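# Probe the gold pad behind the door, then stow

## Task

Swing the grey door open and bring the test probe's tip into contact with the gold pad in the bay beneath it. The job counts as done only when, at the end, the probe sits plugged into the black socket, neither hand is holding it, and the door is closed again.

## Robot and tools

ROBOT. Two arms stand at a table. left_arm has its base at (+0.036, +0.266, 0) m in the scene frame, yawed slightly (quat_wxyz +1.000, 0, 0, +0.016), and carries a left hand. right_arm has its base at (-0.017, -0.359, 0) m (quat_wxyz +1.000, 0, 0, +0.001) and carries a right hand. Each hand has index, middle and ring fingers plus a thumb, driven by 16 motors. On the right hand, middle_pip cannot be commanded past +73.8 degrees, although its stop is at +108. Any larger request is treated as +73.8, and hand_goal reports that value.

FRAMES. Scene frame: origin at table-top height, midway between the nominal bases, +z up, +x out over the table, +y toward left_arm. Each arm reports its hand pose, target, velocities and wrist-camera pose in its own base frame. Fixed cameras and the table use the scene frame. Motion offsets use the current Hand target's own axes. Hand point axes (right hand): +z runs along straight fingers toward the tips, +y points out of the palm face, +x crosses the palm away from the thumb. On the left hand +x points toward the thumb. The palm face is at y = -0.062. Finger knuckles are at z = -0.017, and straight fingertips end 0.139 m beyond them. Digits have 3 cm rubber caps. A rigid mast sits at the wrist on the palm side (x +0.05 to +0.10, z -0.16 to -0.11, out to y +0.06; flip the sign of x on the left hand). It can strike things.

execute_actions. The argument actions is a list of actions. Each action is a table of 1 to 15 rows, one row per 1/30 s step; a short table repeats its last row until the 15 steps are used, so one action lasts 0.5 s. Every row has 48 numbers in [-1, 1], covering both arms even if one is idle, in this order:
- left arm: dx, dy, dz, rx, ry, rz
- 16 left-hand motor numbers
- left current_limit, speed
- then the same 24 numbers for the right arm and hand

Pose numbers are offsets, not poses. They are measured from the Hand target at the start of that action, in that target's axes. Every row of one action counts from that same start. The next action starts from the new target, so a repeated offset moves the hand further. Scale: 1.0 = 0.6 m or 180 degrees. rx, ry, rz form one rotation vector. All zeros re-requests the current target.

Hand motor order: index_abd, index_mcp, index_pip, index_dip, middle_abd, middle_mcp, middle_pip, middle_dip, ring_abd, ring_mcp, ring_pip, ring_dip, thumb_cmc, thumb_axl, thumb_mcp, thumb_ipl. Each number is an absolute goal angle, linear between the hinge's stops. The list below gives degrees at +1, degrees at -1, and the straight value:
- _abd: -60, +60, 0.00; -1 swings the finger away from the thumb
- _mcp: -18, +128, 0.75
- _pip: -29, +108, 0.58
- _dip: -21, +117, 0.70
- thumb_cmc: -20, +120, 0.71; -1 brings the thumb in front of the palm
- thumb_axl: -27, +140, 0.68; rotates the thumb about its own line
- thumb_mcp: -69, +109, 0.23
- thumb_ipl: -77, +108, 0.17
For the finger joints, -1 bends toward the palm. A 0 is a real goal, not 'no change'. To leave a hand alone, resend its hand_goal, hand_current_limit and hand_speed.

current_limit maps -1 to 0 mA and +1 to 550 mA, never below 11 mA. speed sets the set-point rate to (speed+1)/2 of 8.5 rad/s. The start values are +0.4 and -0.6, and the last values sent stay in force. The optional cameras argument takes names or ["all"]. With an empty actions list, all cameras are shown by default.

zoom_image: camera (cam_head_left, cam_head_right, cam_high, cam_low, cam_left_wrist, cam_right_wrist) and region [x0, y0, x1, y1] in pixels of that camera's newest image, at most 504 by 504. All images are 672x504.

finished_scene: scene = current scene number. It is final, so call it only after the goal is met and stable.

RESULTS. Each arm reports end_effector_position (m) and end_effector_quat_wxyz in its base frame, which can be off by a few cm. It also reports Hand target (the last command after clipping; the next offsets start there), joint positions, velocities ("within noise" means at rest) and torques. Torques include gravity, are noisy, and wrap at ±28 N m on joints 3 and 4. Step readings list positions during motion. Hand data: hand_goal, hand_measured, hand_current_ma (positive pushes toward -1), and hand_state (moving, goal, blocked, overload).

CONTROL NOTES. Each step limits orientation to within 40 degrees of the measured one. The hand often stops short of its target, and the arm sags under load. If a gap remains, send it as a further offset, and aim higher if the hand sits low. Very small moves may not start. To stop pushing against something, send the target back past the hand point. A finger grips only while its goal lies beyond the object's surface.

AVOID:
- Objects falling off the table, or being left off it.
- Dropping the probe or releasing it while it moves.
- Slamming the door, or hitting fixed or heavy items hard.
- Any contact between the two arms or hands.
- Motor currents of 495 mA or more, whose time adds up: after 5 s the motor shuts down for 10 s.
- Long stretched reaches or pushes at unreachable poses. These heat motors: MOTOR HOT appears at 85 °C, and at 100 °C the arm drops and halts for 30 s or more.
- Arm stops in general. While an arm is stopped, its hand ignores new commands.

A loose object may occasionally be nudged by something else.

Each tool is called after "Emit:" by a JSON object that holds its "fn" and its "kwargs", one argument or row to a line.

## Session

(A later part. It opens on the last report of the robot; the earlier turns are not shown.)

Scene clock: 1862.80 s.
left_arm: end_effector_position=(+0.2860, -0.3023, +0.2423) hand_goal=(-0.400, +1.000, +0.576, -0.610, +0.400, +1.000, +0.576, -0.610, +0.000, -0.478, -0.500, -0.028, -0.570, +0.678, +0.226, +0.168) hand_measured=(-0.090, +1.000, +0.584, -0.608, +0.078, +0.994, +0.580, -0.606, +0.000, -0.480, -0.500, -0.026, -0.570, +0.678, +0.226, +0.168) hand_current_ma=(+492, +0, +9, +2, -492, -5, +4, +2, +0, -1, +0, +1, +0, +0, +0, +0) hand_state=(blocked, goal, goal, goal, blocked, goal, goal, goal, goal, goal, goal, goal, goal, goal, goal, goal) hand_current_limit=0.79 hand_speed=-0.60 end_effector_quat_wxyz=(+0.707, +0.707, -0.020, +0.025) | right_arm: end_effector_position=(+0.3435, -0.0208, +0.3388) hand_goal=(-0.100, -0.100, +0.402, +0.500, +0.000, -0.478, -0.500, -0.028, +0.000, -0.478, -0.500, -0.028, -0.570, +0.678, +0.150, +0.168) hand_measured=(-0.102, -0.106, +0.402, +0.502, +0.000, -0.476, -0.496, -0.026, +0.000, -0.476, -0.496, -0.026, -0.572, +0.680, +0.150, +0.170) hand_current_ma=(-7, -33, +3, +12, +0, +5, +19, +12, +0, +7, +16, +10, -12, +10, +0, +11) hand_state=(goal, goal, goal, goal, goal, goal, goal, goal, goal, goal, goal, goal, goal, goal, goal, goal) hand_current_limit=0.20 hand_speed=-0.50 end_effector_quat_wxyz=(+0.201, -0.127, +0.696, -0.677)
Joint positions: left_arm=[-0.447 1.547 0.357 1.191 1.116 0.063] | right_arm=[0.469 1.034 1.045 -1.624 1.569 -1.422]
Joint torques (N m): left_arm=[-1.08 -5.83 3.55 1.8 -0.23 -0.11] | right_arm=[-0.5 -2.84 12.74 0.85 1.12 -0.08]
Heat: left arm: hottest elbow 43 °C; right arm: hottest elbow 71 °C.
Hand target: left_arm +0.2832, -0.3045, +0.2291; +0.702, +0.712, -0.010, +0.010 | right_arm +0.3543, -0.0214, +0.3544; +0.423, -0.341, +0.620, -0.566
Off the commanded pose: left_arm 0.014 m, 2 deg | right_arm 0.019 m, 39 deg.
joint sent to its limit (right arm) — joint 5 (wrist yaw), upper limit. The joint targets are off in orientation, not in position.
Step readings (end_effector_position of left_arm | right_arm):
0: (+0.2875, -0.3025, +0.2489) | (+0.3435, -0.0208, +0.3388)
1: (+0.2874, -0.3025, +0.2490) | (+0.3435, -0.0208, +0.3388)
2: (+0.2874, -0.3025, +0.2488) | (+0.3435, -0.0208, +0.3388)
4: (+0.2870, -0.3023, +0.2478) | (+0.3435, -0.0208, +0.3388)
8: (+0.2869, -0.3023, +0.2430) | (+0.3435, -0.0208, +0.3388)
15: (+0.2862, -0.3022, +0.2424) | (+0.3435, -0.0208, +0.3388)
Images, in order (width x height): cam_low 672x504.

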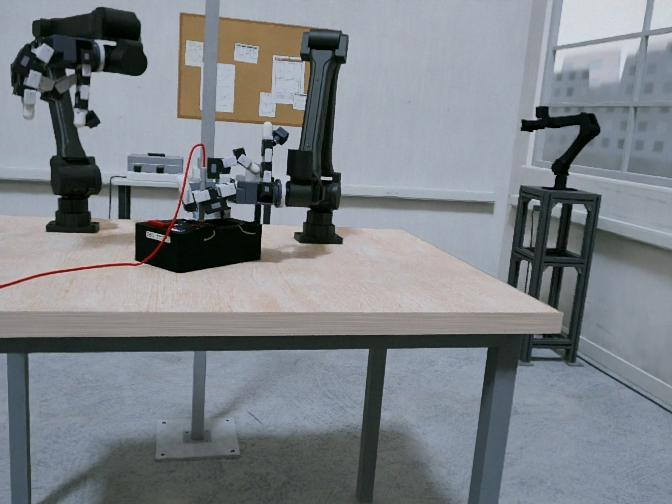

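Emit:
{"fn": "execute_actions", "kwargs": {
  "actions": [
    [[-0.0006,-0.017,0.0003,0,0,0,-0.4,1.0,0.576,-0.61,0.4,1.0,0.576,-0.61,0,-0.479,-0.5,-0.029,-0.571,0.678,0.225,0.168,0.79,-0.6,0,0,0,0,0,0,-0.1,-0.1,0.401,0.5,0,-0.479,-0.5,-0.029,0,-0.479,-0.5,-0.029,-0.571,0.678,0.15,0.168,0.2,-0.5]]
  ],
  "cameras": ["cam_low"]
}}

Emit:
{"fn": "zoom_image", "kwargs": {
  "camera": "cam_low",
  "region": [180, 200, 220, 240]
}}

Scene clock: 1868.67 s.
left_arm: end_effector_position=(+0.2844, -0.3016, +0.2388) hand_goal=(-0.400, +1.000, +0.576, -0.610, +0.400, +1.000, +0.576, -0.610, +0.000, -0.478, -0.500, -0.028, -0.570, +0.678, +0.226, +0.168) hand_measured=(-0.090, +0.994, +0.584, -0.608, +0.078, +0.986, +0.582, -0.606, +0.000, -0.480, -0.500, -0.026, -0.570, +0.678, +0.226, +0.168) hand_current_ma=(+492, -5, +9, +2, -492, -20, +5, +2, +0, -1, +0, +1, +0, +0, +0, +0) hand_state=(blocked, goal, goal, goal, blocked, goal, goal, goal, goal, goal, goal, goal, goal, goal, goal, goal) hand_current_limit=0.79 hand_speed=-0.60 end_effector_quat_wxyz=(+0.710, +0.702, -0.029, +0.033) | right_arm: end_effector_position=(+0.3435, -0.0208, +0.3388) hand_goal=(-0.100, -0.100, +0.402, +0.500, +0.000, -0.478, -0.500, -0.028, +0.000, -0.478, -0.500, -0.028, -0.570, +0.678, +0.150, +0.168) hand_measured=(-0.102, -0.106, +0.402, +0.502, +0.000, -0.476, -0.496, -0.026, +0.000, -0.476, -0.496, -0.026, -0.572, +0.680, +0.150, +0.170) hand_current_ma=(-7, -33, +3, +12, +0, +5, +19, +12, +0, +7, +16, +10, -12, +10, +0, +11) hand_state=(goal, goal, goal, goal, goal, goal, goal, goal, goal, goal, goal, goal, goal, goal, goal, goal) hand_current_limit=0.20 hand_speed=-0.50 end_effector_quat_wxyz=(+0.201, -0.127, +0.696, -0.677)
Joint positions: left_arm=[-0.447 1.586 0.357 1.255 1.118 0.063] | right_arm=[0.469 1.034 1.045 -1.624 1.569 -1.422]
Joint torques (N m): left_arm=[-1.03 -5.3 2.96 1.21 -0.31 -0.12] | right_arm=[-0.56 -2.26 12.71 0.98 1.09 -0.06]
Heat: left arm: hottest elbow 43 °C; right arm: hottest elbow 71 °C.
Hand target: left_arm +0.2832, -0.3045, +0.2188; +0.702, +0.712, -0.010, +0.010 | right_arm +0.3543, -0.0214, +0.3544; +0.423, -0.341, +0.620, -0.566
Off the commanded pose: left_arm 0.020 m, 4 deg | right_arm 0.019 m, 39 deg.
joint sent to its limit (right arm) — joint 5 (wrist yaw), upper limit. The joint targets are off in orientation, not in position.
Step readings (end_effector_position of left_arm | right_arm):
0: (+0.2860, -0.3023, +0.2424) | (+0.3435, -0.0208, +0.3388)
1: (+0.2860, -0.3023, +0.2423) | (+0.3435, -0.0208, +0.3388)
2: (+0.2859, -0.3022, +0.2423) | (+0.3435, -0.0208, +0.3388)
4: (+0.2856, -0.3022, +0.2411) | (+0.3435, -0.0208, +0.3388)
8: (+0.2851, -0.3019, +0.2390) | (+0.3435, -0.0208, +0.3388)
15: (+0.2844, -0.3017, +0.2388) | (+0.3435, -0.0208, +0.3388)
Images, in order (width x height): cam_low 672x504.

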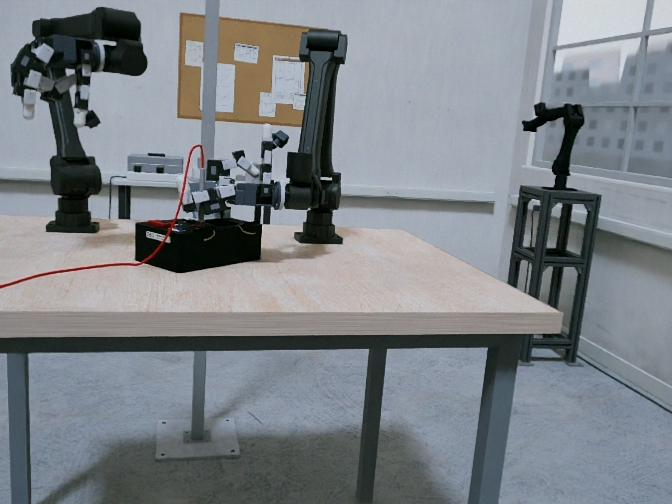

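Scaled by 12.600 from the camera's 672x504 image, which has a finer 960x720 frame.

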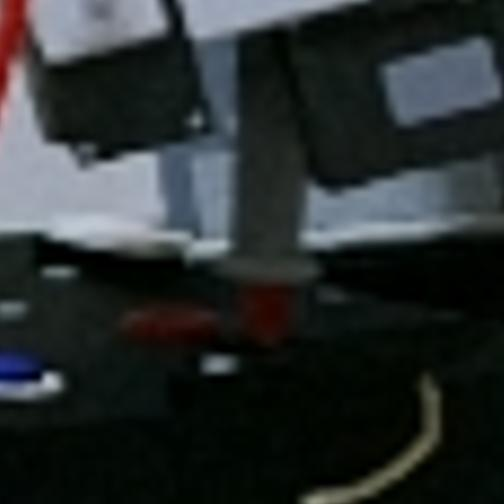

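Emit:
{"fn": "execute_actions", "kwargs": {
  "actions": [
    [[0.0008,0.028,0,0,0,0,-0.4,1.0,0.576,-0.61,0.4,1.0,0.576,-0.61,0,-0.479,-0.5,-0.029,-0.571,0.678,0.225,0.168,0.79,-0.6,0,0,0,0,0,0,-0.1,-0.1,0.401,0.5,0,-0.479,-0.5,-0.029,0,-0.479,-0.5,-0.029,-0.571,0.678,0.15,0.168,0.2,-0.5]],
    [[0,0,0,0,0,0,0.05,1.0,0.576,-0.61,-0.05,1.0,0.576,-0.61,0,-0.479,-0.5,-0.029,-0.571,0.678,0.225,0.168,0.6,-0.8,0,0,0,0,0,0,-0.1,-0.1,0.401,0.5,0,-0.479,-0.5,-0.029,0,-0.479,-0.5,-0.029,-0.571,0.678,0.15,0.168,0.2,-0.5]],
    [[0,0,0,0,0,0,0.15,1.0,0.576,-0.61,-0.15,1.0,0.576,-0.61,0,-0.479,-0.5,-0.029,-0.571,0.678,0.225,0.168,0.6,-0.7,0,0,0,0,0,0,-0.1,-0.1,0.401,0.5,0,-0.479,-0.5,-0.029,0,-0.479,-0.5,-0.029,-0.571,0.678,0.15,0.168,0.2,-0.5]]
  ],
  "cameras": ["cam_low","cam_head_left","cam_head_right"]
}}

Emit:
{"fn": "zoom_image", "kwargs": {
  "camera": "cam_low",
  "region": [150, 130, 250, 240]
}}

Emit:
{"fn": "zoom_image", "kwargs": {
  "camera": "cam_head_left",
  "region": [300, 240, 400, 340]
}}

Emit:
{"fn": "zoom_image", "kwargs": {
  "camera": "cam_head_right",
  "region": [290, 240, 390, 340]
}}

Scene clock: 1880.33 s.
left_arm: end_effector_position=(+0.2874, -0.3033, +0.2393) hand_goal=(+0.150, +1.000, +0.576, -0.610, -0.150, +1.000, +0.576, -0.610, +0.000, -0.478, -0.500, -0.028, -0.570, +0.678, +0.226, +0.168) hand_measured=(+0.146, +1.000, +0.580, -0.608, -0.148, +1.000, +0.582, -0.606, +0.000, -0.480, -0.500, -0.026, -0.570, +0.678, +0.226, +0.168) hand_current_ma=(-3, +0, +3, +2, +2, +0, +5, +2, +0, -1, +0, +1, +0, +0, +0, +0) hand_state=(goal, goal, goal, goal, goal, goal, goal, goal, goal, goal, goal, goal, goal, goal, goal, goal) hand_current_limit=0.60 hand_speed=-0.70 end_effector_quat_wxyz=(+0.705, +0.709, -0.013, +0.019) | right_arm: end_effector_position=(+0.3435, -0.0208, +0.3388) hand_goal=(-0.100, -0.100, +0.402, +0.500, +0.000, -0.478, -0.500, -0.028, +0.000, -0.478, -0.500, -0.028, -0.570, +0.678, +0.150, +0.168) hand_measured=(-0.102, -0.106, +0.402, +0.502, +0.000, -0.476, -0.496, -0.026, +0.000, -0.476, -0.496, -0.026, -0.572, +0.680, +0.150, +0.170) hand_current_ma=(-7, -33, +3, +12, +0, +5, +19, +12, +0, +7, +16, +10, -12, +10, +0, +11) hand_state=(goal, goal, goal, goal, goal, goal, goal, goal, goal, goal, goal, goal, goal, goal, goal, goal) hand_current_limit=0.20 hand_speed=-0.50 end_effector_quat_wxyz=(+0.201, -0.127, +0.696, -0.677)
Joint positions: left_arm=[-0.449 1.55 0.357 1.181 1.114 0.057] | right_arm=[0.469 1.034 1.045 -1.624 1.569 -1.422]
Joint torques (N m): left_arm=[-0.97 -8.88 3.81 1.1 -0.16 -0.07] | right_arm=[-1.08 -3.08 12.79 0.88 1.08 -0.05]
Heat: left arm: hottest elbow 43 °C; right arm: hottest elbow 71 °C.
Hand target: left_arm +0.2833, -0.3046, +0.2357; +0.702, +0.712, -0.010, +0.010 | right_arm +0.3543, -0.0214, +0.3544; +0.423, -0.341, +0.620, -0.566
Off the commanded pose: left_arm 0.006 m, 1 deg | right_arm 0.019 m, 39 deg.
joint sent to its limit (right arm) — joint 5 (wrist yaw), upper limit. The joint targets are off in orientation, not in position.
Step readings (end_effector_position of left_arm | right_arm):
0: (+0.2843, -0.3016, +0.2389) | (+0.3435, -0.0208, +0.3388)
1: (+0.2843, -0.3016, +0.2389) | (+0.3435, -0.0208, +0.3388)
2: (+0.2843, -0.3016, +0.2390) | (+0.3435, -0.0208, +0.3388)
4: (+0.2845, -0.3021, +0.2393) | (+0.3435, -0.0208, +0.3388)
8: (+0.2856, -0.3026, +0.2403) | (+0.3435, -0.0208, +0.3388)
15: (+0.2866, -0.3029, +0.2406) | (+0.3435, -0.0208, +0.3388)
16: (+0.2866, -0.3030, +0.2405) | (+0.3435, -0.0208, +0.3388)
17: (+0.2866, -0.3030, +0.2406) | (+0.3435, -0.0208, +0.3388)
19: (+0.2867, -0.3030, +0.2406) | (+0.3435, -0.0208, +0.3388)
23: (+0.2867, -0.3030, +0.2407) | (+0.3435, -0.0208, +0.3388)
30: (+0.2874, -0.3032, +0.2395) | (+0.3435, -0.0208, +0.3388)
31: (+0.2874, -0.3033, +0.2394) | (+0.3435, -0.0208, +0.3388)
32: (+0.2874, -0.3033, +0.2394) | (+0.3435, -0.0208, +0.3388)
34: (+0.2874, -0.3033, +0.2393) | (+0.3435, -0.0208, +0.3388)
38: (+0.2874, -0.3033, +0.2393) | (+0.3435, -0.0208, +0.3388)
45: (+0.2874, -0.3033, +0.2393) | (+0.3435, -0.0208, +0.3388)
Images, in order (width x height): cam_head_left 672x504, cam_head_right 672x504, cam_low 672x504.

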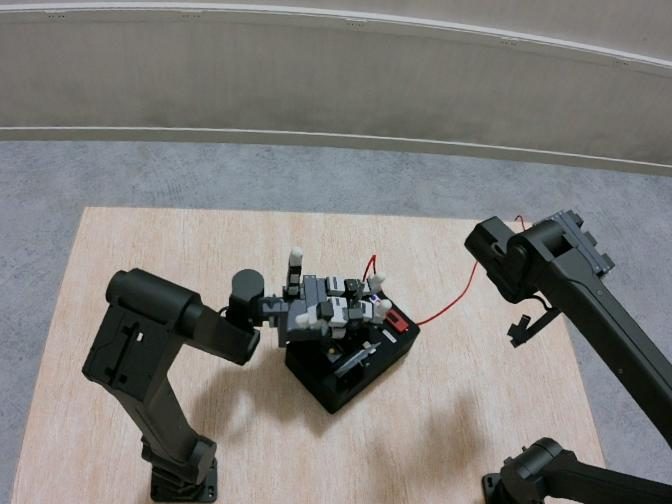

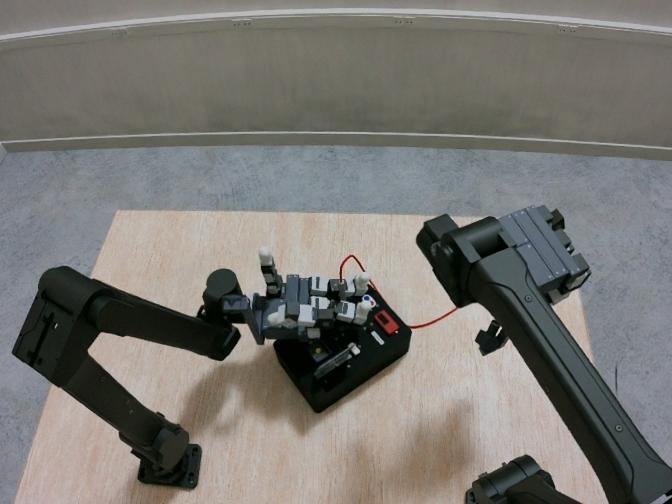

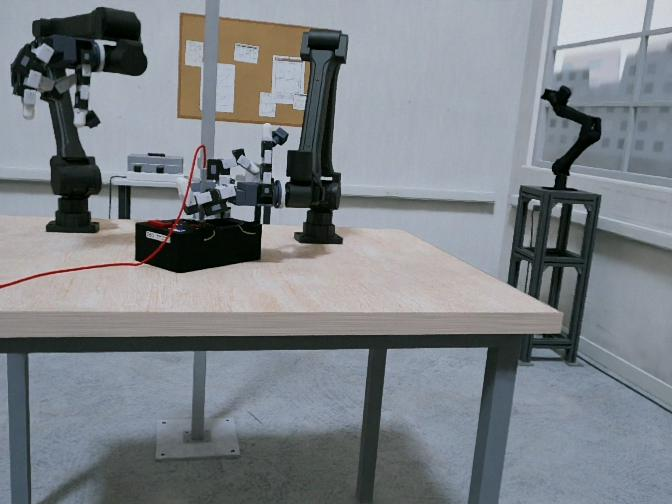

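Scaled by 4.582 from the camera's 672x504 image, which has a finer 960x720 frame.

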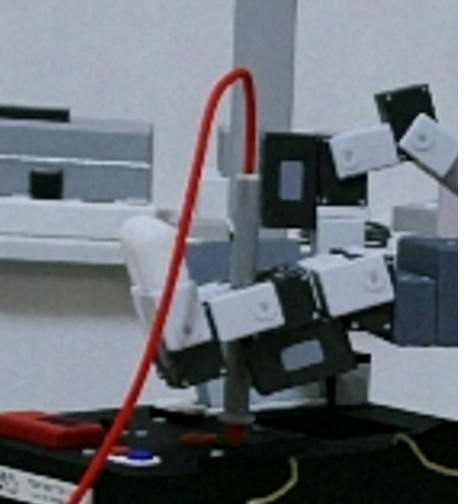

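Scaled by 5.040 from the camera's 672x504 image, which has a finer 960x720 frame.

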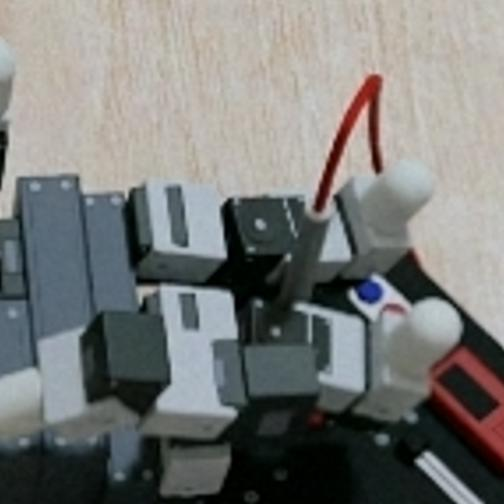

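Scaled by 5.040 from the camera's 672x504 image, which has a finer 960x720 frame.

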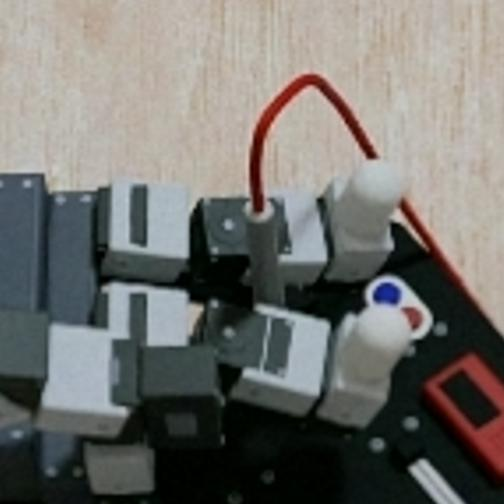

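Emit:
{"fn": "execute_actions", "kwargs": {
  "actions": [
    [[0,0,0,0,0,0,0.15,1.0,0.576,0.05,-0.15,1.0,0.576,0.05,0,-0.479,-0.5,-0.029,-0.571,0.678,0.225,0.168,0.5,-0.6,0,0,0,0,0,0,-0.1,-0.1,0.401,0.5,0,-0.479,-0.5,-0.029,0,-0.479,-0.5,-0.029,-0.571,0.678,0.15,0.168,0.2,-0.5]],
    [[0,0,0,0,0,0,0.15,1.0,0.576,0.696,-0.15,1.0,0.576,0.696,0,-0.479,-0.5,-0.029,-0.571,0.678,0.225,0.168,0.5,-0.6,0,0,0,0,0,0,-0.1,-0.1,0.401,0.5,0,-0.479,-0.5,-0.029,0,-0.479,-0.5,-0.029,-0.571,0.678,0.15,0.168,0.2,-0.5]],
    [[0,0.01,-0.04,0,0,0,0.15,1.0,0.576,0.696,-0.15,1.0,0.576,0.696,0,-0.479,-0.5,-0.029,-0.571,0.678,0.225,0.168,0.5,-0.6,0,0,0,0,0,0,-0.1,-0.1,0.401,0.5,0,-0.479,-0.5,-0.029,0,-0.479,-0.5,-0.029,-0.571,0.678,0.15,0.168,0.2,-0.5]]
  ],
  "cameras": ["cam_low","cam_head_left","cam_head_right"]
}}

Emit:
{"fn": "zoom_image", "kwargs": {
  "camera": "cam_low",
  "region": [150, 130, 250, 240]
}}

Emit:
{"fn": "zoom_image", "kwargs": {
  "camera": "cam_head_right",
  "region": [290, 240, 390, 340]
}}

Scene clock: 1895.60 s.
left_arm: end_effector_position=(+0.2840, -0.2841, +0.2427) hand_goal=(+0.150, +1.000, +0.576, +0.696, -0.150, +1.000, +0.576, +0.696, +0.000, -0.478, -0.500, -0.028, -0.570, +0.678, +0.226, +0.168) hand_measured=(+0.152, +1.000, +0.580, +0.694, -0.148, +1.000, +0.582, +0.694, +0.000, -0.480, -0.500, -0.026, -0.570, +0.678, +0.226, +0.168) hand_current_ma=(+1, +0, +3, -2, +1, +0, +5, -2, +0, -1, +0, +1, +0, +0, +0, +0) hand_state=(goal, goal, goal, goal, goal, goal, goal, goal, goal, goal, goal, goal, goal, goal, goal, goal) hand_current_limit=0.50 hand_speed=-0.60 end_effector_quat_wxyz=(+0.704, +0.710, -0.014, +0.010) | right_arm: end_effector_position=(+0.3435, -0.0208, +0.3388) hand_goal=(-0.100, -0.100, +0.402, +0.500, +0.000, -0.478, -0.500, -0.028, +0.000, -0.478, -0.500, -0.028, -0.570, +0.678, +0.150, +0.168) hand_measured=(-0.102, -0.106, +0.402, +0.502, +0.000, -0.476, -0.496, -0.026, +0.000, -0.476, -0.496, -0.026, -0.572, +0.680, +0.150, +0.170) hand_current_ma=(-7, -33, +3, +12, +0, +5, +19, +12, +0, +7, +16, +10, -12, +10, +0, +11) hand_state=(goal, goal, goal, goal, goal, goal, goal, goal, goal, goal, goal, goal, goal, goal, goal, goal) hand_current_limit=0.20 hand_speed=-0.50 end_effector_quat_wxyz=(+0.201, -0.127, +0.696, -0.677)
Joint positions: left_arm=[-0.391 1.506 0.332 1.149 1.184 0.057] | right_arm=[0.469 1.034 1.045 -1.624 1.569 -1.422]
Joint torques (N m): left_arm=[0.5 -8.7 4.03 1.17 0.01 -0.02] | right_arm=[-0.56 -2.61 12.62 0.84 1.07 -0.06]
Heat: left arm: hottest elbow 42 °C; right arm: hottest elbow 71 °C.
Hand target: left_arm +0.2830, -0.2808, +0.2420; +0.702, +0.712, -0.010, +0.010 | right_arm +0.3543, -0.0214, +0.3544; +0.423, -0.341, +0.620, -0.566
Off the commanded pose: left_arm 0.004 m, 0 deg | right_arm 0.019 m, 39 deg.
joint sent to its limit (right arm) — joint 5 (wrist yaw), upper limit. The joint targets are off in orientation, not in position.
Step readings (end_effector_position of left_arm | right_arm):
0: (+0.2874, -0.3033, +0.2393) | (+0.3435, -0.0208, +0.3388)
1: (+0.2874, -0.3033, +0.2393) | (+0.3435, -0.0208, +0.3388)
2: (+0.2874, -0.3033, +0.2393) | (+0.3435, -0.0208, +0.3388)
4: (+0.2874, -0.3033, +0.2393) | (+0.3435, -0.0208, +0.3388)
8: (+0.2874, -0.3033, +0.2393) | (+0.3435, -0.0208, +0.3388)
15: (+0.2874, -0.3033, +0.2393) | (+0.3435, -0.0208, +0.3388)
16: (+0.2874, -0.3033, +0.2393) | (+0.3435, -0.0208, +0.3388)
17: (+0.2874, -0.3033, +0.2393) | (+0.3435, -0.0208, +0.3388)
19: (+0.2874, -0.3033, +0.2393) | (+0.3435, -0.0208, +0.3388)
23: (+0.2874, -0.3033, +0.2393) | (+0.3435, -0.0208, +0.3388)
30: (+0.2874, -0.3033, +0.2393) | (+0.3435, -0.0208, +0.3388)
31: (+0.2871, -0.3032, +0.2392) | (+0.3435, -0.0208, +0.3388)
32: (+0.2857, -0.3029, +0.2390) | (+0.3435, -0.0208, +0.3388)
34: (+0.2833, -0.2985, +0.2390) | (+0.3435, -0.0208, +0.3388)
38: (+0.2838, -0.2874, +0.2420) | (+0.3435, -0.0208, +0.3388)
45: (+0.2838, -0.2840, +0.2433) | (+0.3435, -0.0208, +0.3388)
Images, in order (width x height): cam_head_left 672x504, cam_head_right 672x504, cam_low 672x504.

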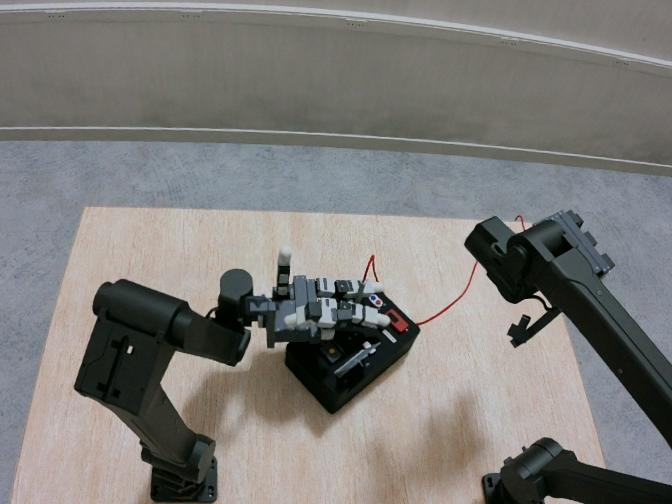

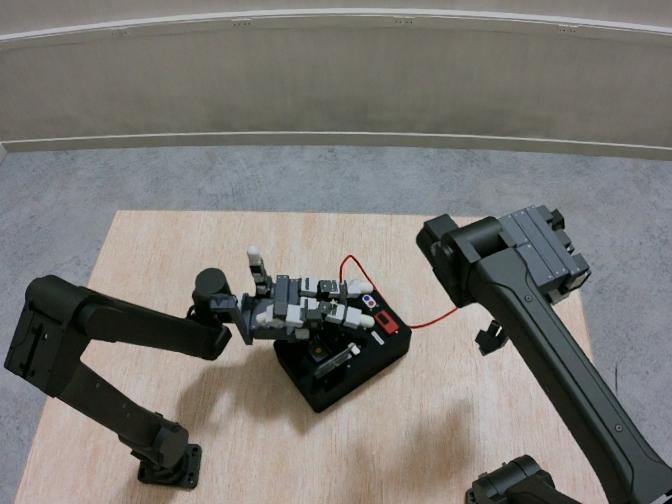

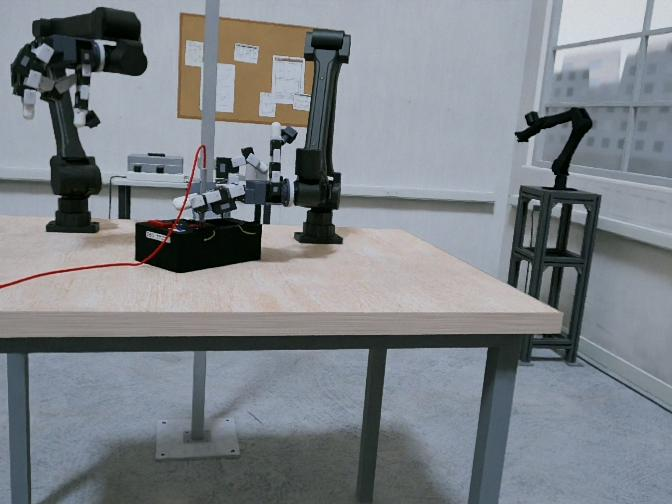

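Scaled by 4.582 from the camera's 672x504 image, which has a finer 960x720 frame.

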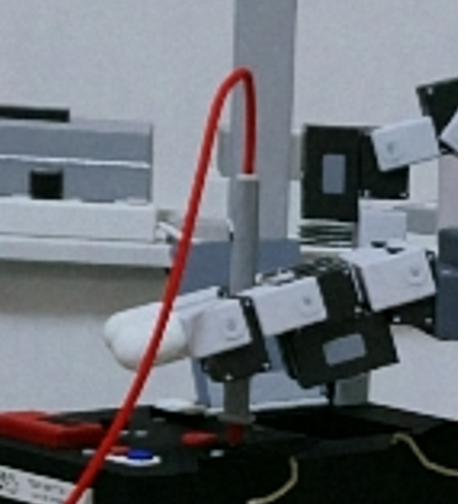

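Scaled by 5.040 from the camera's 672x504 image, which has a finer 960x720 frame.

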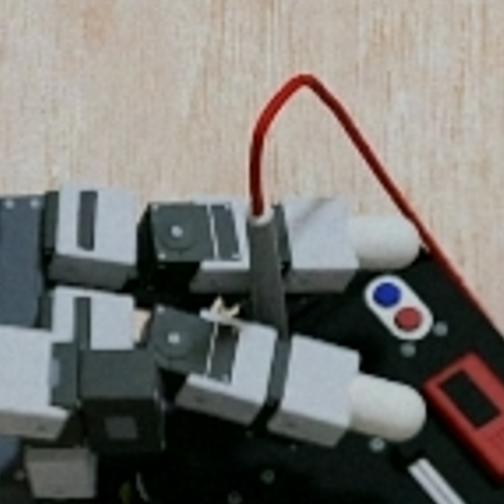

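Emit:
{"fn": "execute_actions", "kwargs": {
  "actions": [
    [[0,0.02,-0.08,0,0,0,0.15,0.9,0.576,0.696,-0.15,0.9,0.576,0.696,0,-0.479,-0.5,-0.029,-0.571,0.678,0.225,0.168,0.3,-0.6,0,0,0,0,0,0,-0.1,-0.1,0.401,0.5,0,-0.479,-0.5,-0.029,0,-0.479,-0.5,-0.029,-0.571,0.678,0.15,0.168,0.3,-0.5]],
    [[0,0.05,-0.08,0,0,0,0.13,0.754,0.576,0.696,-0.13,0.754,0.576,0.696,0,-0.479,-0.5,-0.029,-0.571,0.678,0.225,0.168,0.2,-0.6,-0.1065,0.015,-0.0855,0,0,0,-0.1,-0.1,0.401,0.5,0,-0.479,-0.5,-0.029,0,-0.479,-0.5,-0.029,-0.571,0.678,0.15,0.168,0.3,-0.5]],
    [[0,0.05,-0.08,0,0,0,0,0.754,0.576,0.696,0,0.754,0.576,0.696,0,-0.479,-0.5,-0.029,-0.571,0.678,0.225,0.168,0.2,-0.6,-0.0628,0.009,-0.102,0,0,0,-0.1,-0.1,0.401,0.5,0,-0.479,-0.5,-0.029,0,-0.479,-0.5,-0.029,-0.571,0.678,0.15,0.168,0.3,-0.5]]
  ],
  "cameras": ["cam_low","cam_head_left","cam_head_right"]
}}

Scene clock: 1939.30 s.
left_arm: end_effector_position=(+0.2811, -0.1414, +0.3183) hand_goal=(+0.000, +0.754, +0.576, +0.696, +0.000, +0.754, +0.576, +0.696, +0.000, -0.478, -0.500, -0.028, -0.570, +0.678, +0.226, +0.168) hand_measured=(+0.002, +0.778, +0.580, +0.694, -0.004, +0.778, +0.582, +0.694, +0.000, -0.478, -0.500, -0.026, -0.570, +0.678, +0.226, +0.168) hand_current_ma=(+2, +41, +3, -1, -2, +43, +5, -1, +0, +0, +0, +1, +0, +0, +0, +0) hand_state=(goal, blocked, goal, goal, goal, blocked, goal, goal, goal, goal, goal, goal, goal, goal, goal, goal) hand_current_limit=0.20 hand_speed=-0.60 end_effector_quat_wxyz=(+0.704, +0.707, +0.021, +0.059) | right_arm: end_effector_position=(+0.2977, +0.1193, +0.3521) hand_goal=(-0.100, -0.100, +0.402, +0.500, +0.000, -0.478, -0.500, -0.028, +0.000, -0.478, -0.500, -0.028, -0.570, +0.678, +0.150, +0.168) hand_measured=(-0.102, -0.104, +0.402, +0.502, +0.000, -0.476, -0.496, -0.026, +0.000, -0.476, -0.496, -0.026, -0.572, +0.680, +0.150, +0.170) hand_current_ma=(-7, -23, +3, +12, +0, +7, +19, +12, +0, +8, +16, +10, -12, +10, +0, +10) hand_state=(goal, goal, goal, goal, goal, goal, goal, goal, goal, goal, goal, goal, goal, goal, goal, goal) hand_current_limit=0.30 hand_speed=-0.50 end_effector_quat_wxyz=(+0.370, -0.278, +0.651, -0.602)
Joint positions: left_arm=[0.121 1.1 0.283 0.983 1.58 -0.112] | right_arm=[0.955 0.942 1.021 -1.652 1.57 -1.422]
Joint torques (N m): left_arm=[0.73 -4.31 6.23 0.49 -0.23 -0.18] | right_arm=[1.26 -3.78 9.06 0.17 1.06 -0.13]
Heat: left arm: hottest elbow 42 °C; right arm: hottest elbow 71 °C.
Hand target: left_arm +0.2809, -0.1378, +0.3159; +0.702, +0.712, -0.010, +0.010 | right_arm +0.2943, +0.1186, +0.3544; +0.423, -0.341, +0.620, -0.566
Off the commanded pose: left_arm 0.004 m, 7 deg | right_arm 0.004 m, 11 deg.
joint read past its limit (right arm) — joint 5 (wrist yaw), upper limit.
joint sent to its limit (left arm) — joint 5 (wrist yaw), upper limit. The joint targets are off in orientation, not in position.
joint sent to its limit (right arm) — joint 5 (wrist yaw), upper limit. The joint targets are off in orientation, not in position.
Step readings (end_effector_position of left_arm | right_arm):
0: (+0.2840, -0.2841, +0.2427) | (+0.3435, -0.0208, +0.3388)
1: (+0.2835, -0.2839, +0.2426) | (+0.3435, -0.0208, +0.3388)
2: (+0.2824, -0.2813, +0.2430) | (+0.3435, -0.0208, +0.3388)
4: (+0.2803, -0.2701, +0.2447) | (+0.3435, -0.0208, +0.3388)
8: (+0.2821, -0.2443, +0.2532) | (+0.3435, -0.0208, +0.3388)
15: (+0.2832, -0.2364, +0.2561) | (+0.3435, -0.0208, +0.3388)
16: (+0.2829, -0.2362, +0.2558) | (+0.3435, -0.0206, +0.3388)
17: (+0.2818, -0.2336, +0.2564) | (+0.3436, -0.0180, +0.3389)
19: (+0.2775, -0.2234, +0.2621) | (+0.3440, -0.0013, +0.3391)
23: (+0.2781, -0.1984, +0.2813) | (+0.3400, +0.0434, +0.3409)
30: (+0.2788, -0.1884, +0.2852) | (+0.3362, +0.0565, +0.3437)
31: (+0.2788, -0.1880, +0.2849) | (+0.3359, +0.0571, +0.3439)
32: (+0.2793, -0.1855, +0.2854) | (+0.3347, +0.0595, +0.3443)
34: (+0.2787, -0.1754, +0.2921) | (+0.3276, +0.0753, +0.3455)
38: (+0.2795, -0.1513, +0.3132) | (+0.3080, +0.1092, +0.3498)
45: (+0.2800, -0.1420, +0.3204) | (+0.2984, +0.1188, +0.3531)
Images, in order (width x height): cam_head_left 672x504, cam_head_right 672x504, cam_low 672x504.

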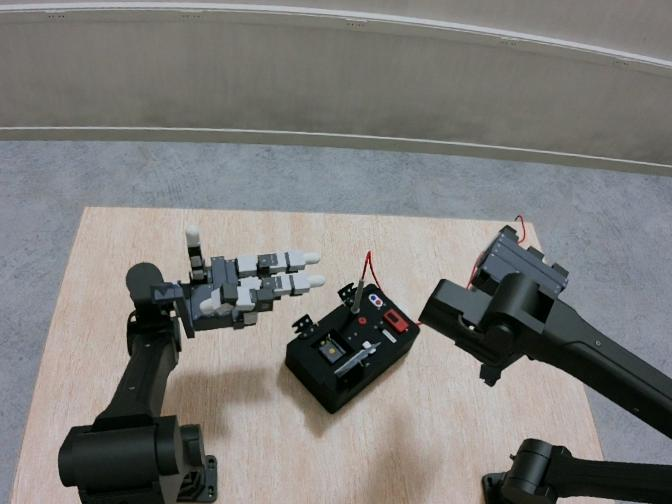

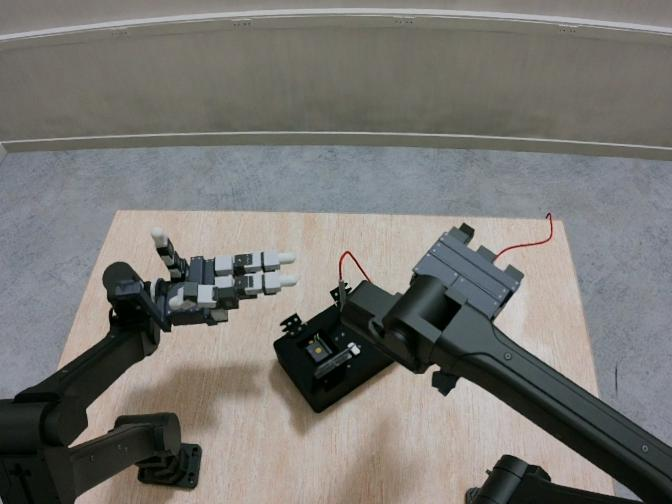

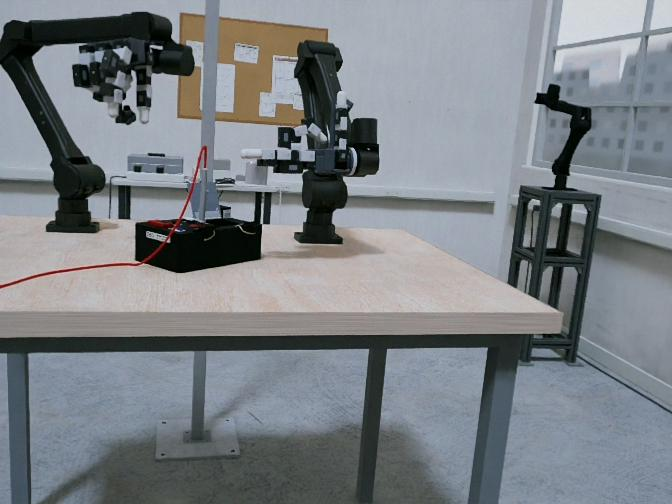

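Emit:
{"fn": "execute_actions", "kwargs": {
  "actions": [
    [[0,0.03,-0.06,0,0.14,0,0,0.754,0.576,0.696,0,0.754,0.576,0.696,0,-0.479,-0.5,-0.029,-0.571,0.678,0.225,0.168,0.2,-0.6,-0.0628,0.009,-0.102,0,0,0,-0.1,-0.1,0.401,0.5,0,-0.479,-0.5,-0.029,0,-0.479,-0.5,-0.029,-0.571,0.678,0.15,0.168,0.3,-0.5]],
    [[0,0.03,-0.06,0,0.14,0,0,0.754,0.576,0.696,0,0.754,0.576,0.696,0,-0.479,-0.5,-0.029,-0.571,0.678,0.225,0.168,0.2,-0.6,-0.0628,0.009,-0.102,0,0,0,-0.1,-0.1,0.401,0.5,0,-0.479,-0.5,-0.029,0,-0.479,-0.5,-0.029,-0.571,0.678,0.15,0.168,0.3,-0.5]]
  ],
  "cameras": ["cam_right_wrist","cam_head_left","cam_head_right"]
}}

Emit:
{"fn": "zoom_image", "kwargs": {
  "camera": "cam_head_left",
  "region": [280, 240, 440, 420]
}}

Scene clock: 1947.10 s.
left_arm: end_effector_position=(+0.2657, -0.0669, +0.3353) hand_goal=(+0.000, +0.754, +0.576, +0.696, +0.000, +0.754, +0.576, +0.696, +0.000, -0.478, -0.500, -0.028, -0.570, +0.678, +0.226, +0.168) hand_measured=(+0.000, +0.776, +0.580, +0.694, -0.002, +0.776, +0.582, +0.694, +0.000, -0.478, -0.500, -0.026, -0.570, +0.678, +0.226, +0.168) hand_current_ma=(+0, +38, +3, -1, -1, +40, +5, -1, +0, +0, +0, +1, +0, +0, +0, +0) hand_state=(goal, blocked, goal, goal, goal, blocked, goal, goal, goal, goal, goal, goal, goal, goal, goal, goal) hand_current_limit=0.20 hand_speed=-0.60 end_effector_quat_wxyz=(+0.654, +0.632, +0.285, +0.303) | right_arm: end_effector_position=(+0.2169, +0.2277, +0.3393) hand_goal=(-0.100, -0.100, +0.402, +0.500, +0.000, -0.478, -0.500, -0.028, +0.000, -0.478, -0.500, -0.028, -0.570, +0.678, +0.150, +0.168) hand_measured=(-0.102, -0.104, +0.402, +0.502, +0.000, -0.476, -0.496, -0.026, +0.000, -0.476, -0.496, -0.026, -0.572, +0.680, +0.150, +0.170) hand_current_ma=(-7, -21, +3, +12, +0, +7, +19, +12, +0, +8, +16, +10, -12, +10, +0, +9) hand_state=(goal, goal, goal, goal, goal, goal, goal, goal, goal, goal, goal, goal, goal, goal, goal, goal) hand_current_limit=0.30 hand_speed=-0.50 end_effector_quat_wxyz=(+0.461, -0.428, +0.597, -0.498)
Joint positions: left_arm=[0.227 0.266 0.116 0.217 0.939 -0.043] | right_arm=[1.37 0.944 1.025 -1.676 1.493 -1.422]
Joint torques (N m): left_arm=[-1.03 2.02 13 1.31 -0.3 0.08] | right_arm=[1.32 -1.79 12.72 0.06 0.95 -0.02]
Heat: left arm: hottest elbow 42 °C; right arm: hottest elbow 68 °C.
Hand target: left_arm +0.2645, -0.0697, +0.3524; +0.640, +0.640, +0.290, +0.312 | right_arm +0.2144, +0.2386, +0.3543; +0.423, -0.341, +0.620, -0.566
Off the commanded pose: left_arm 0.017 m, 2 deg | right_arm 0.019 m, 14 deg.
joint sent to its limit (right arm) — joint 4 (wrist pitch), lower limit. The joint targets are off in orientation, not in position.
Step readings (end_effector_position of left_arm | right_arm):
0: (+0.2811, -0.1414, +0.3183) | (+0.2977, +0.1193, +0.3521)
1: (+0.2820, -0.1408, +0.3183) | (+0.2975, +0.1198, +0.3521)
2: (+0.2859, -0.1377, +0.3187) | (+0.2960, +0.1225, +0.3521)
4: (+0.2893, -0.1263, +0.3216) | (+0.2874, +0.1381, +0.3514)
8: (+0.2801, -0.1095, +0.3351) | (+0.2671, +0.1709, +0.3502)
15: (+0.2796, -0.1049, +0.3380) | (+0.2599, +0.1782, +0.3490)
16: (+0.2815, -0.1032, +0.3370) | (+0.2592, +0.1787, +0.3486)
17: (+0.2858, -0.0981, +0.3373) | (+0.2569, +0.1810, +0.3471)
19: (+0.2868, -0.0840, +0.3411) | (+0.2457, +0.1940, +0.3434)
23: (+0.2698, -0.0710, +0.3542) | (+0.2223, +0.2193, +0.3394)
30: (+0.2641, -0.0658, +0.3510) | (+0.2170, +0.2274, +0.3388)
camera_calibration:
cam_right_wrist: T_world_to_cam=[[0.101918, 0.850281, -0.516367, -0.00997435], [-0.630558, 0.456691, 0.627559, -0.23315], [0.769422, 0.26164, 0.582696, -0.302261], [0, 0, 0, 1]] pos_world=[0.0865686, 0.194042, 0.317291]
Images, in order (width x height): cam_head_left 672x504, cam_head_right 672x504, cam_right_wrist 672x504.

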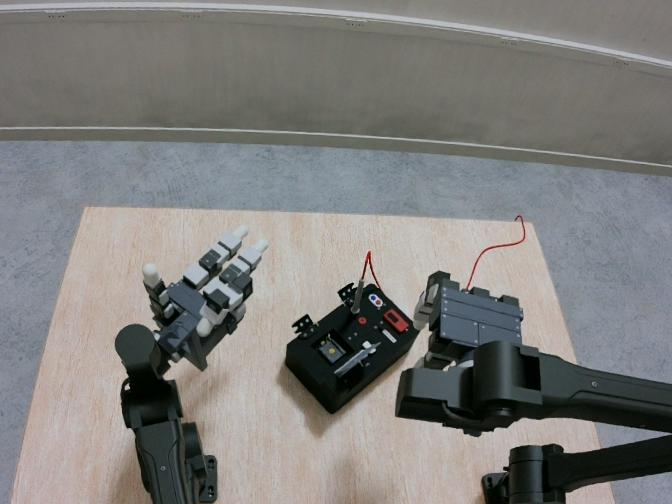

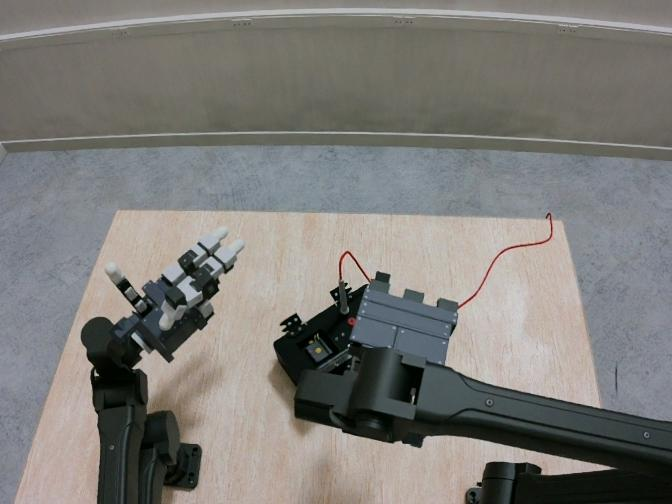

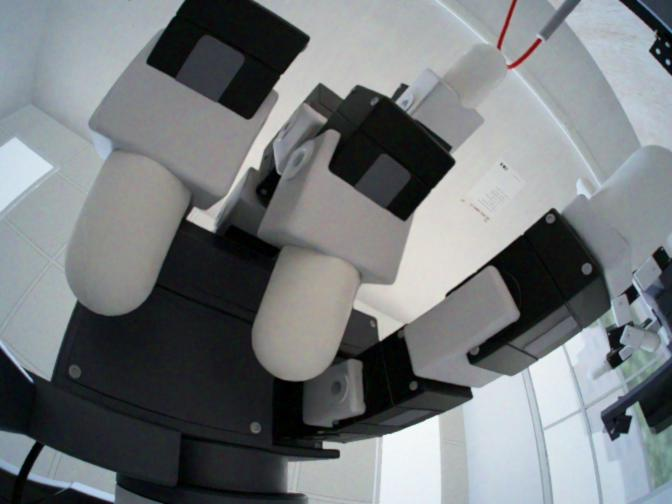

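Scaled by 2.800 from the camera's 672x504 image, which has a finer 960x720 frame.

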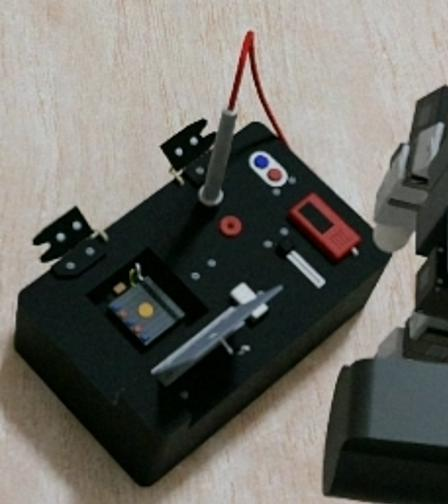

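Emit:
{"fn": "execute_actions", "kwargs": {
  "actions": [
    [[0.1354,0.0233,-0.0086,0,0,0,0,0.754,0.576,0.696,0,0.754,0.576,0.696,0,-0.479,-0.5,-0.029,-0.571,0.678,0.225,0.168,0.2,-0.6,0.013,0.1164,0,0,0,0.02,-0.1,-0.1,0.401,0.5,0,-0.479,-0.5,-0.029,0,-0.479,-0.5,-0.029,-0.571,0.678,0.15,0.168,0.3,-0.5]],
    [[0.1354,0.0233,-0.0086,0,0,0,0,0.754,0.576,0.696,0,0.754,0.576,0.696,0,-0.479,-0.5,-0.029,-0.571,0.678,0.225,0.168,0.2,-0.6,0,0,0,0,0,0,-0.1,-0.1,0.401,0.5,0,-0.479,-0.5,-0.029,0,-0.479,-0.5,-0.029,-0.571,0.678,0.15,0.168,0.3,-0.5]]
  ],
  "cameras": ["cam_right_wrist","cam_head_left","cam_head_right"]
}}

Emit:
{"fn": "zoom_image", "kwargs": {
  "camera": "cam_right_wrist",
  "region": [400, 0, 672, 240]
}}

Scene clock: 1978.20 s.
left_arm: end_effector_position=(+0.3516, +0.0606, +0.3602) hand_goal=(+0.000, +0.754, +0.576, +0.696, +0.000, +0.754, +0.576, +0.696, +0.000, -0.478, -0.500, -0.028, -0.570, +0.678, +0.226, +0.168) hand_measured=(+0.000, +0.776, +0.580, +0.694, +0.000, +0.776, +0.582, +0.694, +0.000, -0.480, -0.500, -0.026, -0.570, +0.678, +0.226, +0.168) hand_current_ma=(+0, +37, +3, -1, +0, +39, +5, -1, +0, -1, +0, +1, +0, +0, +0, +0) hand_state=(goal, blocked, goal, goal, goal, blocked, goal, goal, goal, goal, goal, goal, goal, goal, goal, goal) hand_current_limit=0.20 hand_speed=-0.60 end_effector_quat_wxyz=(+0.639, +0.637, +0.313, +0.297) | right_arm: end_effector_position=(+0.2167, +0.2354, +0.2823) hand_goal=(-0.100, -0.100, +0.402, +0.500, +0.000, -0.478, -0.500, -0.028, +0.000, -0.478, -0.500, -0.028, -0.570, +0.678, +0.150, +0.168) hand_measured=(-0.102, -0.104, +0.402, +0.502, +0.000, -0.476, -0.496, -0.026, +0.000, -0.476, -0.496, -0.026, -0.572, +0.680, +0.150, +0.170) hand_current_ma=(-7, -21, +3, +12, +0, +7, +19, +12, +0, +8, +16, +10, -12, +10, +0, +9) hand_state=(goal, goal, goal, goal, goal, goal, goal, goal, goal, goal, goal, goal, goal, goal, goal, goal) hand_current_limit=0.30 hand_speed=-0.50 end_effector_quat_wxyz=(+0.471, -0.403, +0.623, -0.477)
Joint positions: left_arm=[0.647 0.926 0.391 0.508 1.326 0.006] | right_arm=[1.372 0.991 0.902 -1.675 1.467 -1.172]
Joint torques (N m): left_arm=[-1.03 -2.37 13.7 2.24 -0.01 -0.14] | right_arm=[0.21 -2.84 9.78 -0.24 0.95 0.22]
Heat: left arm: hottest elbow 47 °C; right arm: hottest elbow 64 °C.
Hand target: left_arm +0.3591, +0.0617, +0.3851; +0.639, +0.640, +0.290, +0.313 | right_arm +0.2151, +0.2405, +0.2842; +0.441, -0.321, +0.631, -0.552
Off the commanded pose: left_arm 0.026 m, 3 deg | right_arm 0.006 m, 13 deg.
joint sent to its limit (right arm) — joint 4 (wrist pitch), lower limit. The joint targets are off in orientation, not in position.
Step readings (end_effector_position of left_arm | right_arm):
0: (+0.2657, -0.0670, +0.3353) | (+0.2169, +0.2277, +0.3393)
1: (+0.2655, -0.0673, +0.3352) | (+0.2168, +0.2277, +0.3392)
2: (+0.2649, -0.0676, +0.3342) | (+0.2168, +0.2285, +0.3383)
4: (+0.2706, -0.0580, +0.3305) | (+0.2170, +0.2291, +0.3296)
8: (+0.2960, -0.0110, +0.3256) | (+0.2152, +0.2250, +0.2941)
15: (+0.3084, -0.0007, +0.3330) | (+0.2164, +0.2328, +0.2816)
16: (+0.3084, -0.0012, +0.3341) | (+0.2164, +0.2331, +0.2817)
17: (+0.3081, -0.0011, +0.3360) | (+0.2165, +0.2335, +0.2818)
19: (+0.3143, +0.0084, +0.3411) | (+0.2165, +0.2340, +0.2819)
23: (+0.3418, +0.0541, +0.3499) | (+0.2166, +0.2347, +0.2821)
30: (+0.3519, +0.0627, +0.3564) | (+0.2166, +0.2352, +0.2822)
camera_calibration:
cam_right_wrist: T_world_to_cam=[[0.11952, 0.887287, -0.445462, -0.0784452], [-0.616212, 0.418094, 0.667443, -0.206322], [0.778458, 0.194726, 0.596728, -0.261157], [0, 0, 0, 1]] pos_world=[0.0855375, 0.206719, 0.258603]
Images, in order (width x height): cam_head_left 672x504, cam_head_right 672x504, cam_right_wrist 672x504.

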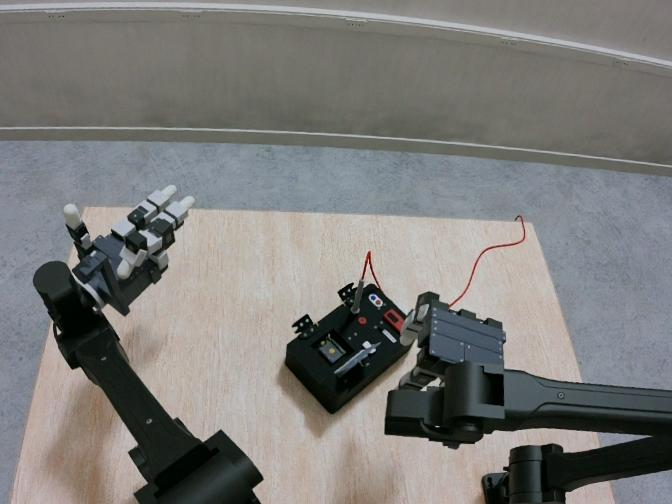

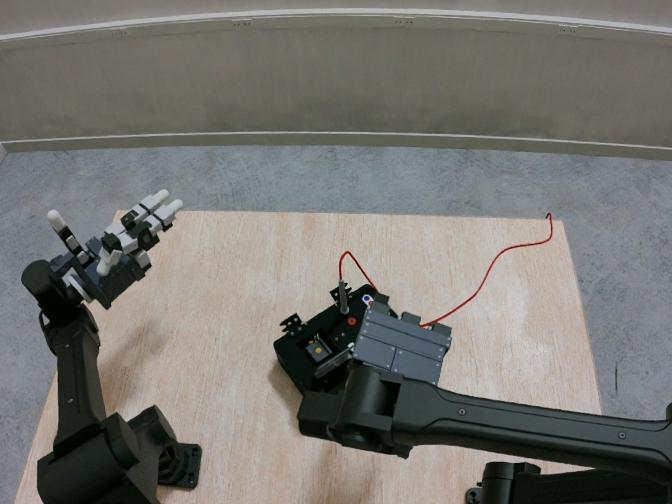

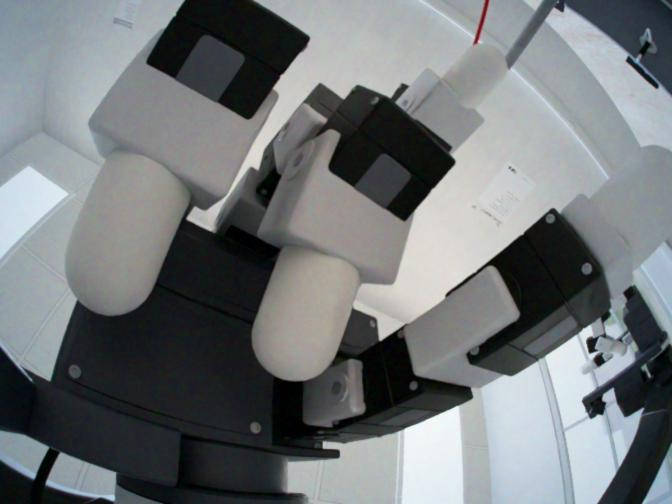

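Scaled by 1.853 from the camera's 672x504 image, which has a finer 960x720 frame.

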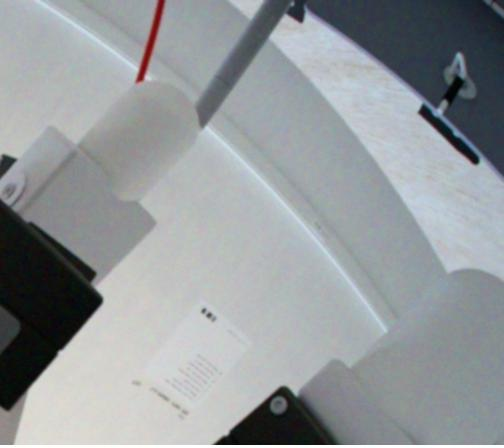

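Emit:
{"fn": "zoom_image", "kwargs": {
  "camera": "cam_right_wrist",
  "region": [600, 0, 672, 110]
}}

Emit:
{"fn": "zoom_image", "kwargs": {
  "camera": "cam_head_right",
  "region": [290, 310, 390, 410]
}}

Emit:
{"fn": "zoom_image", "kwargs": {
  "camera": "cam_head_left",
  "region": [310, 310, 400, 400]
}}

Scaled by 4.582 from the camera's 672x504 image, which has a finer 960x720 frame.

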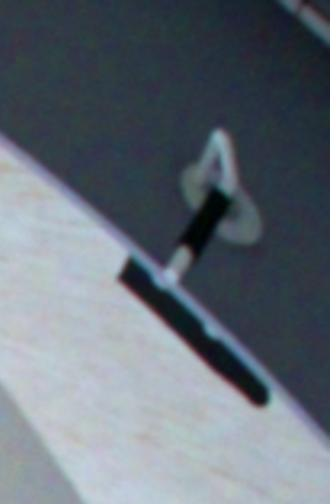

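Scaled by 5.040 from the camera's 672x504 image, which has a finer 960x720 frame.

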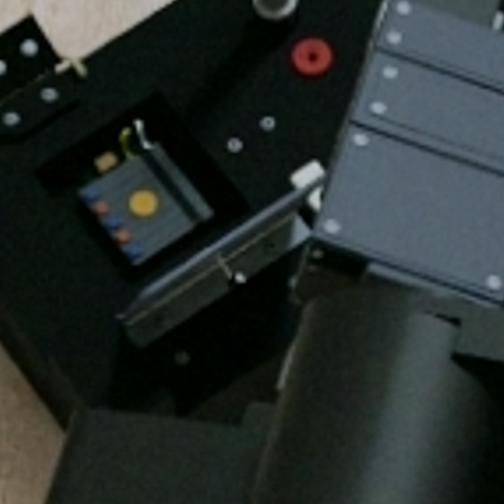

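Scaled by 5.600 from the camera's 672x504 image, which has a finer 960x720 frame.

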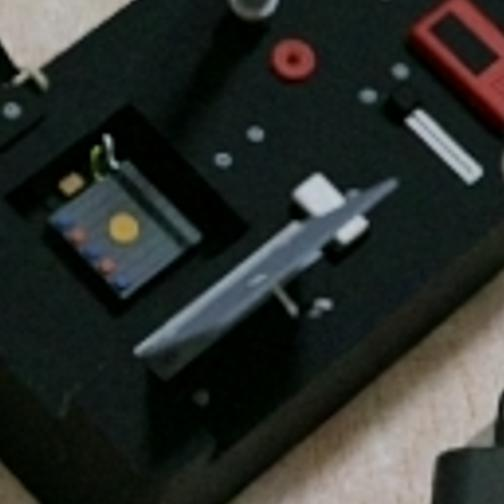

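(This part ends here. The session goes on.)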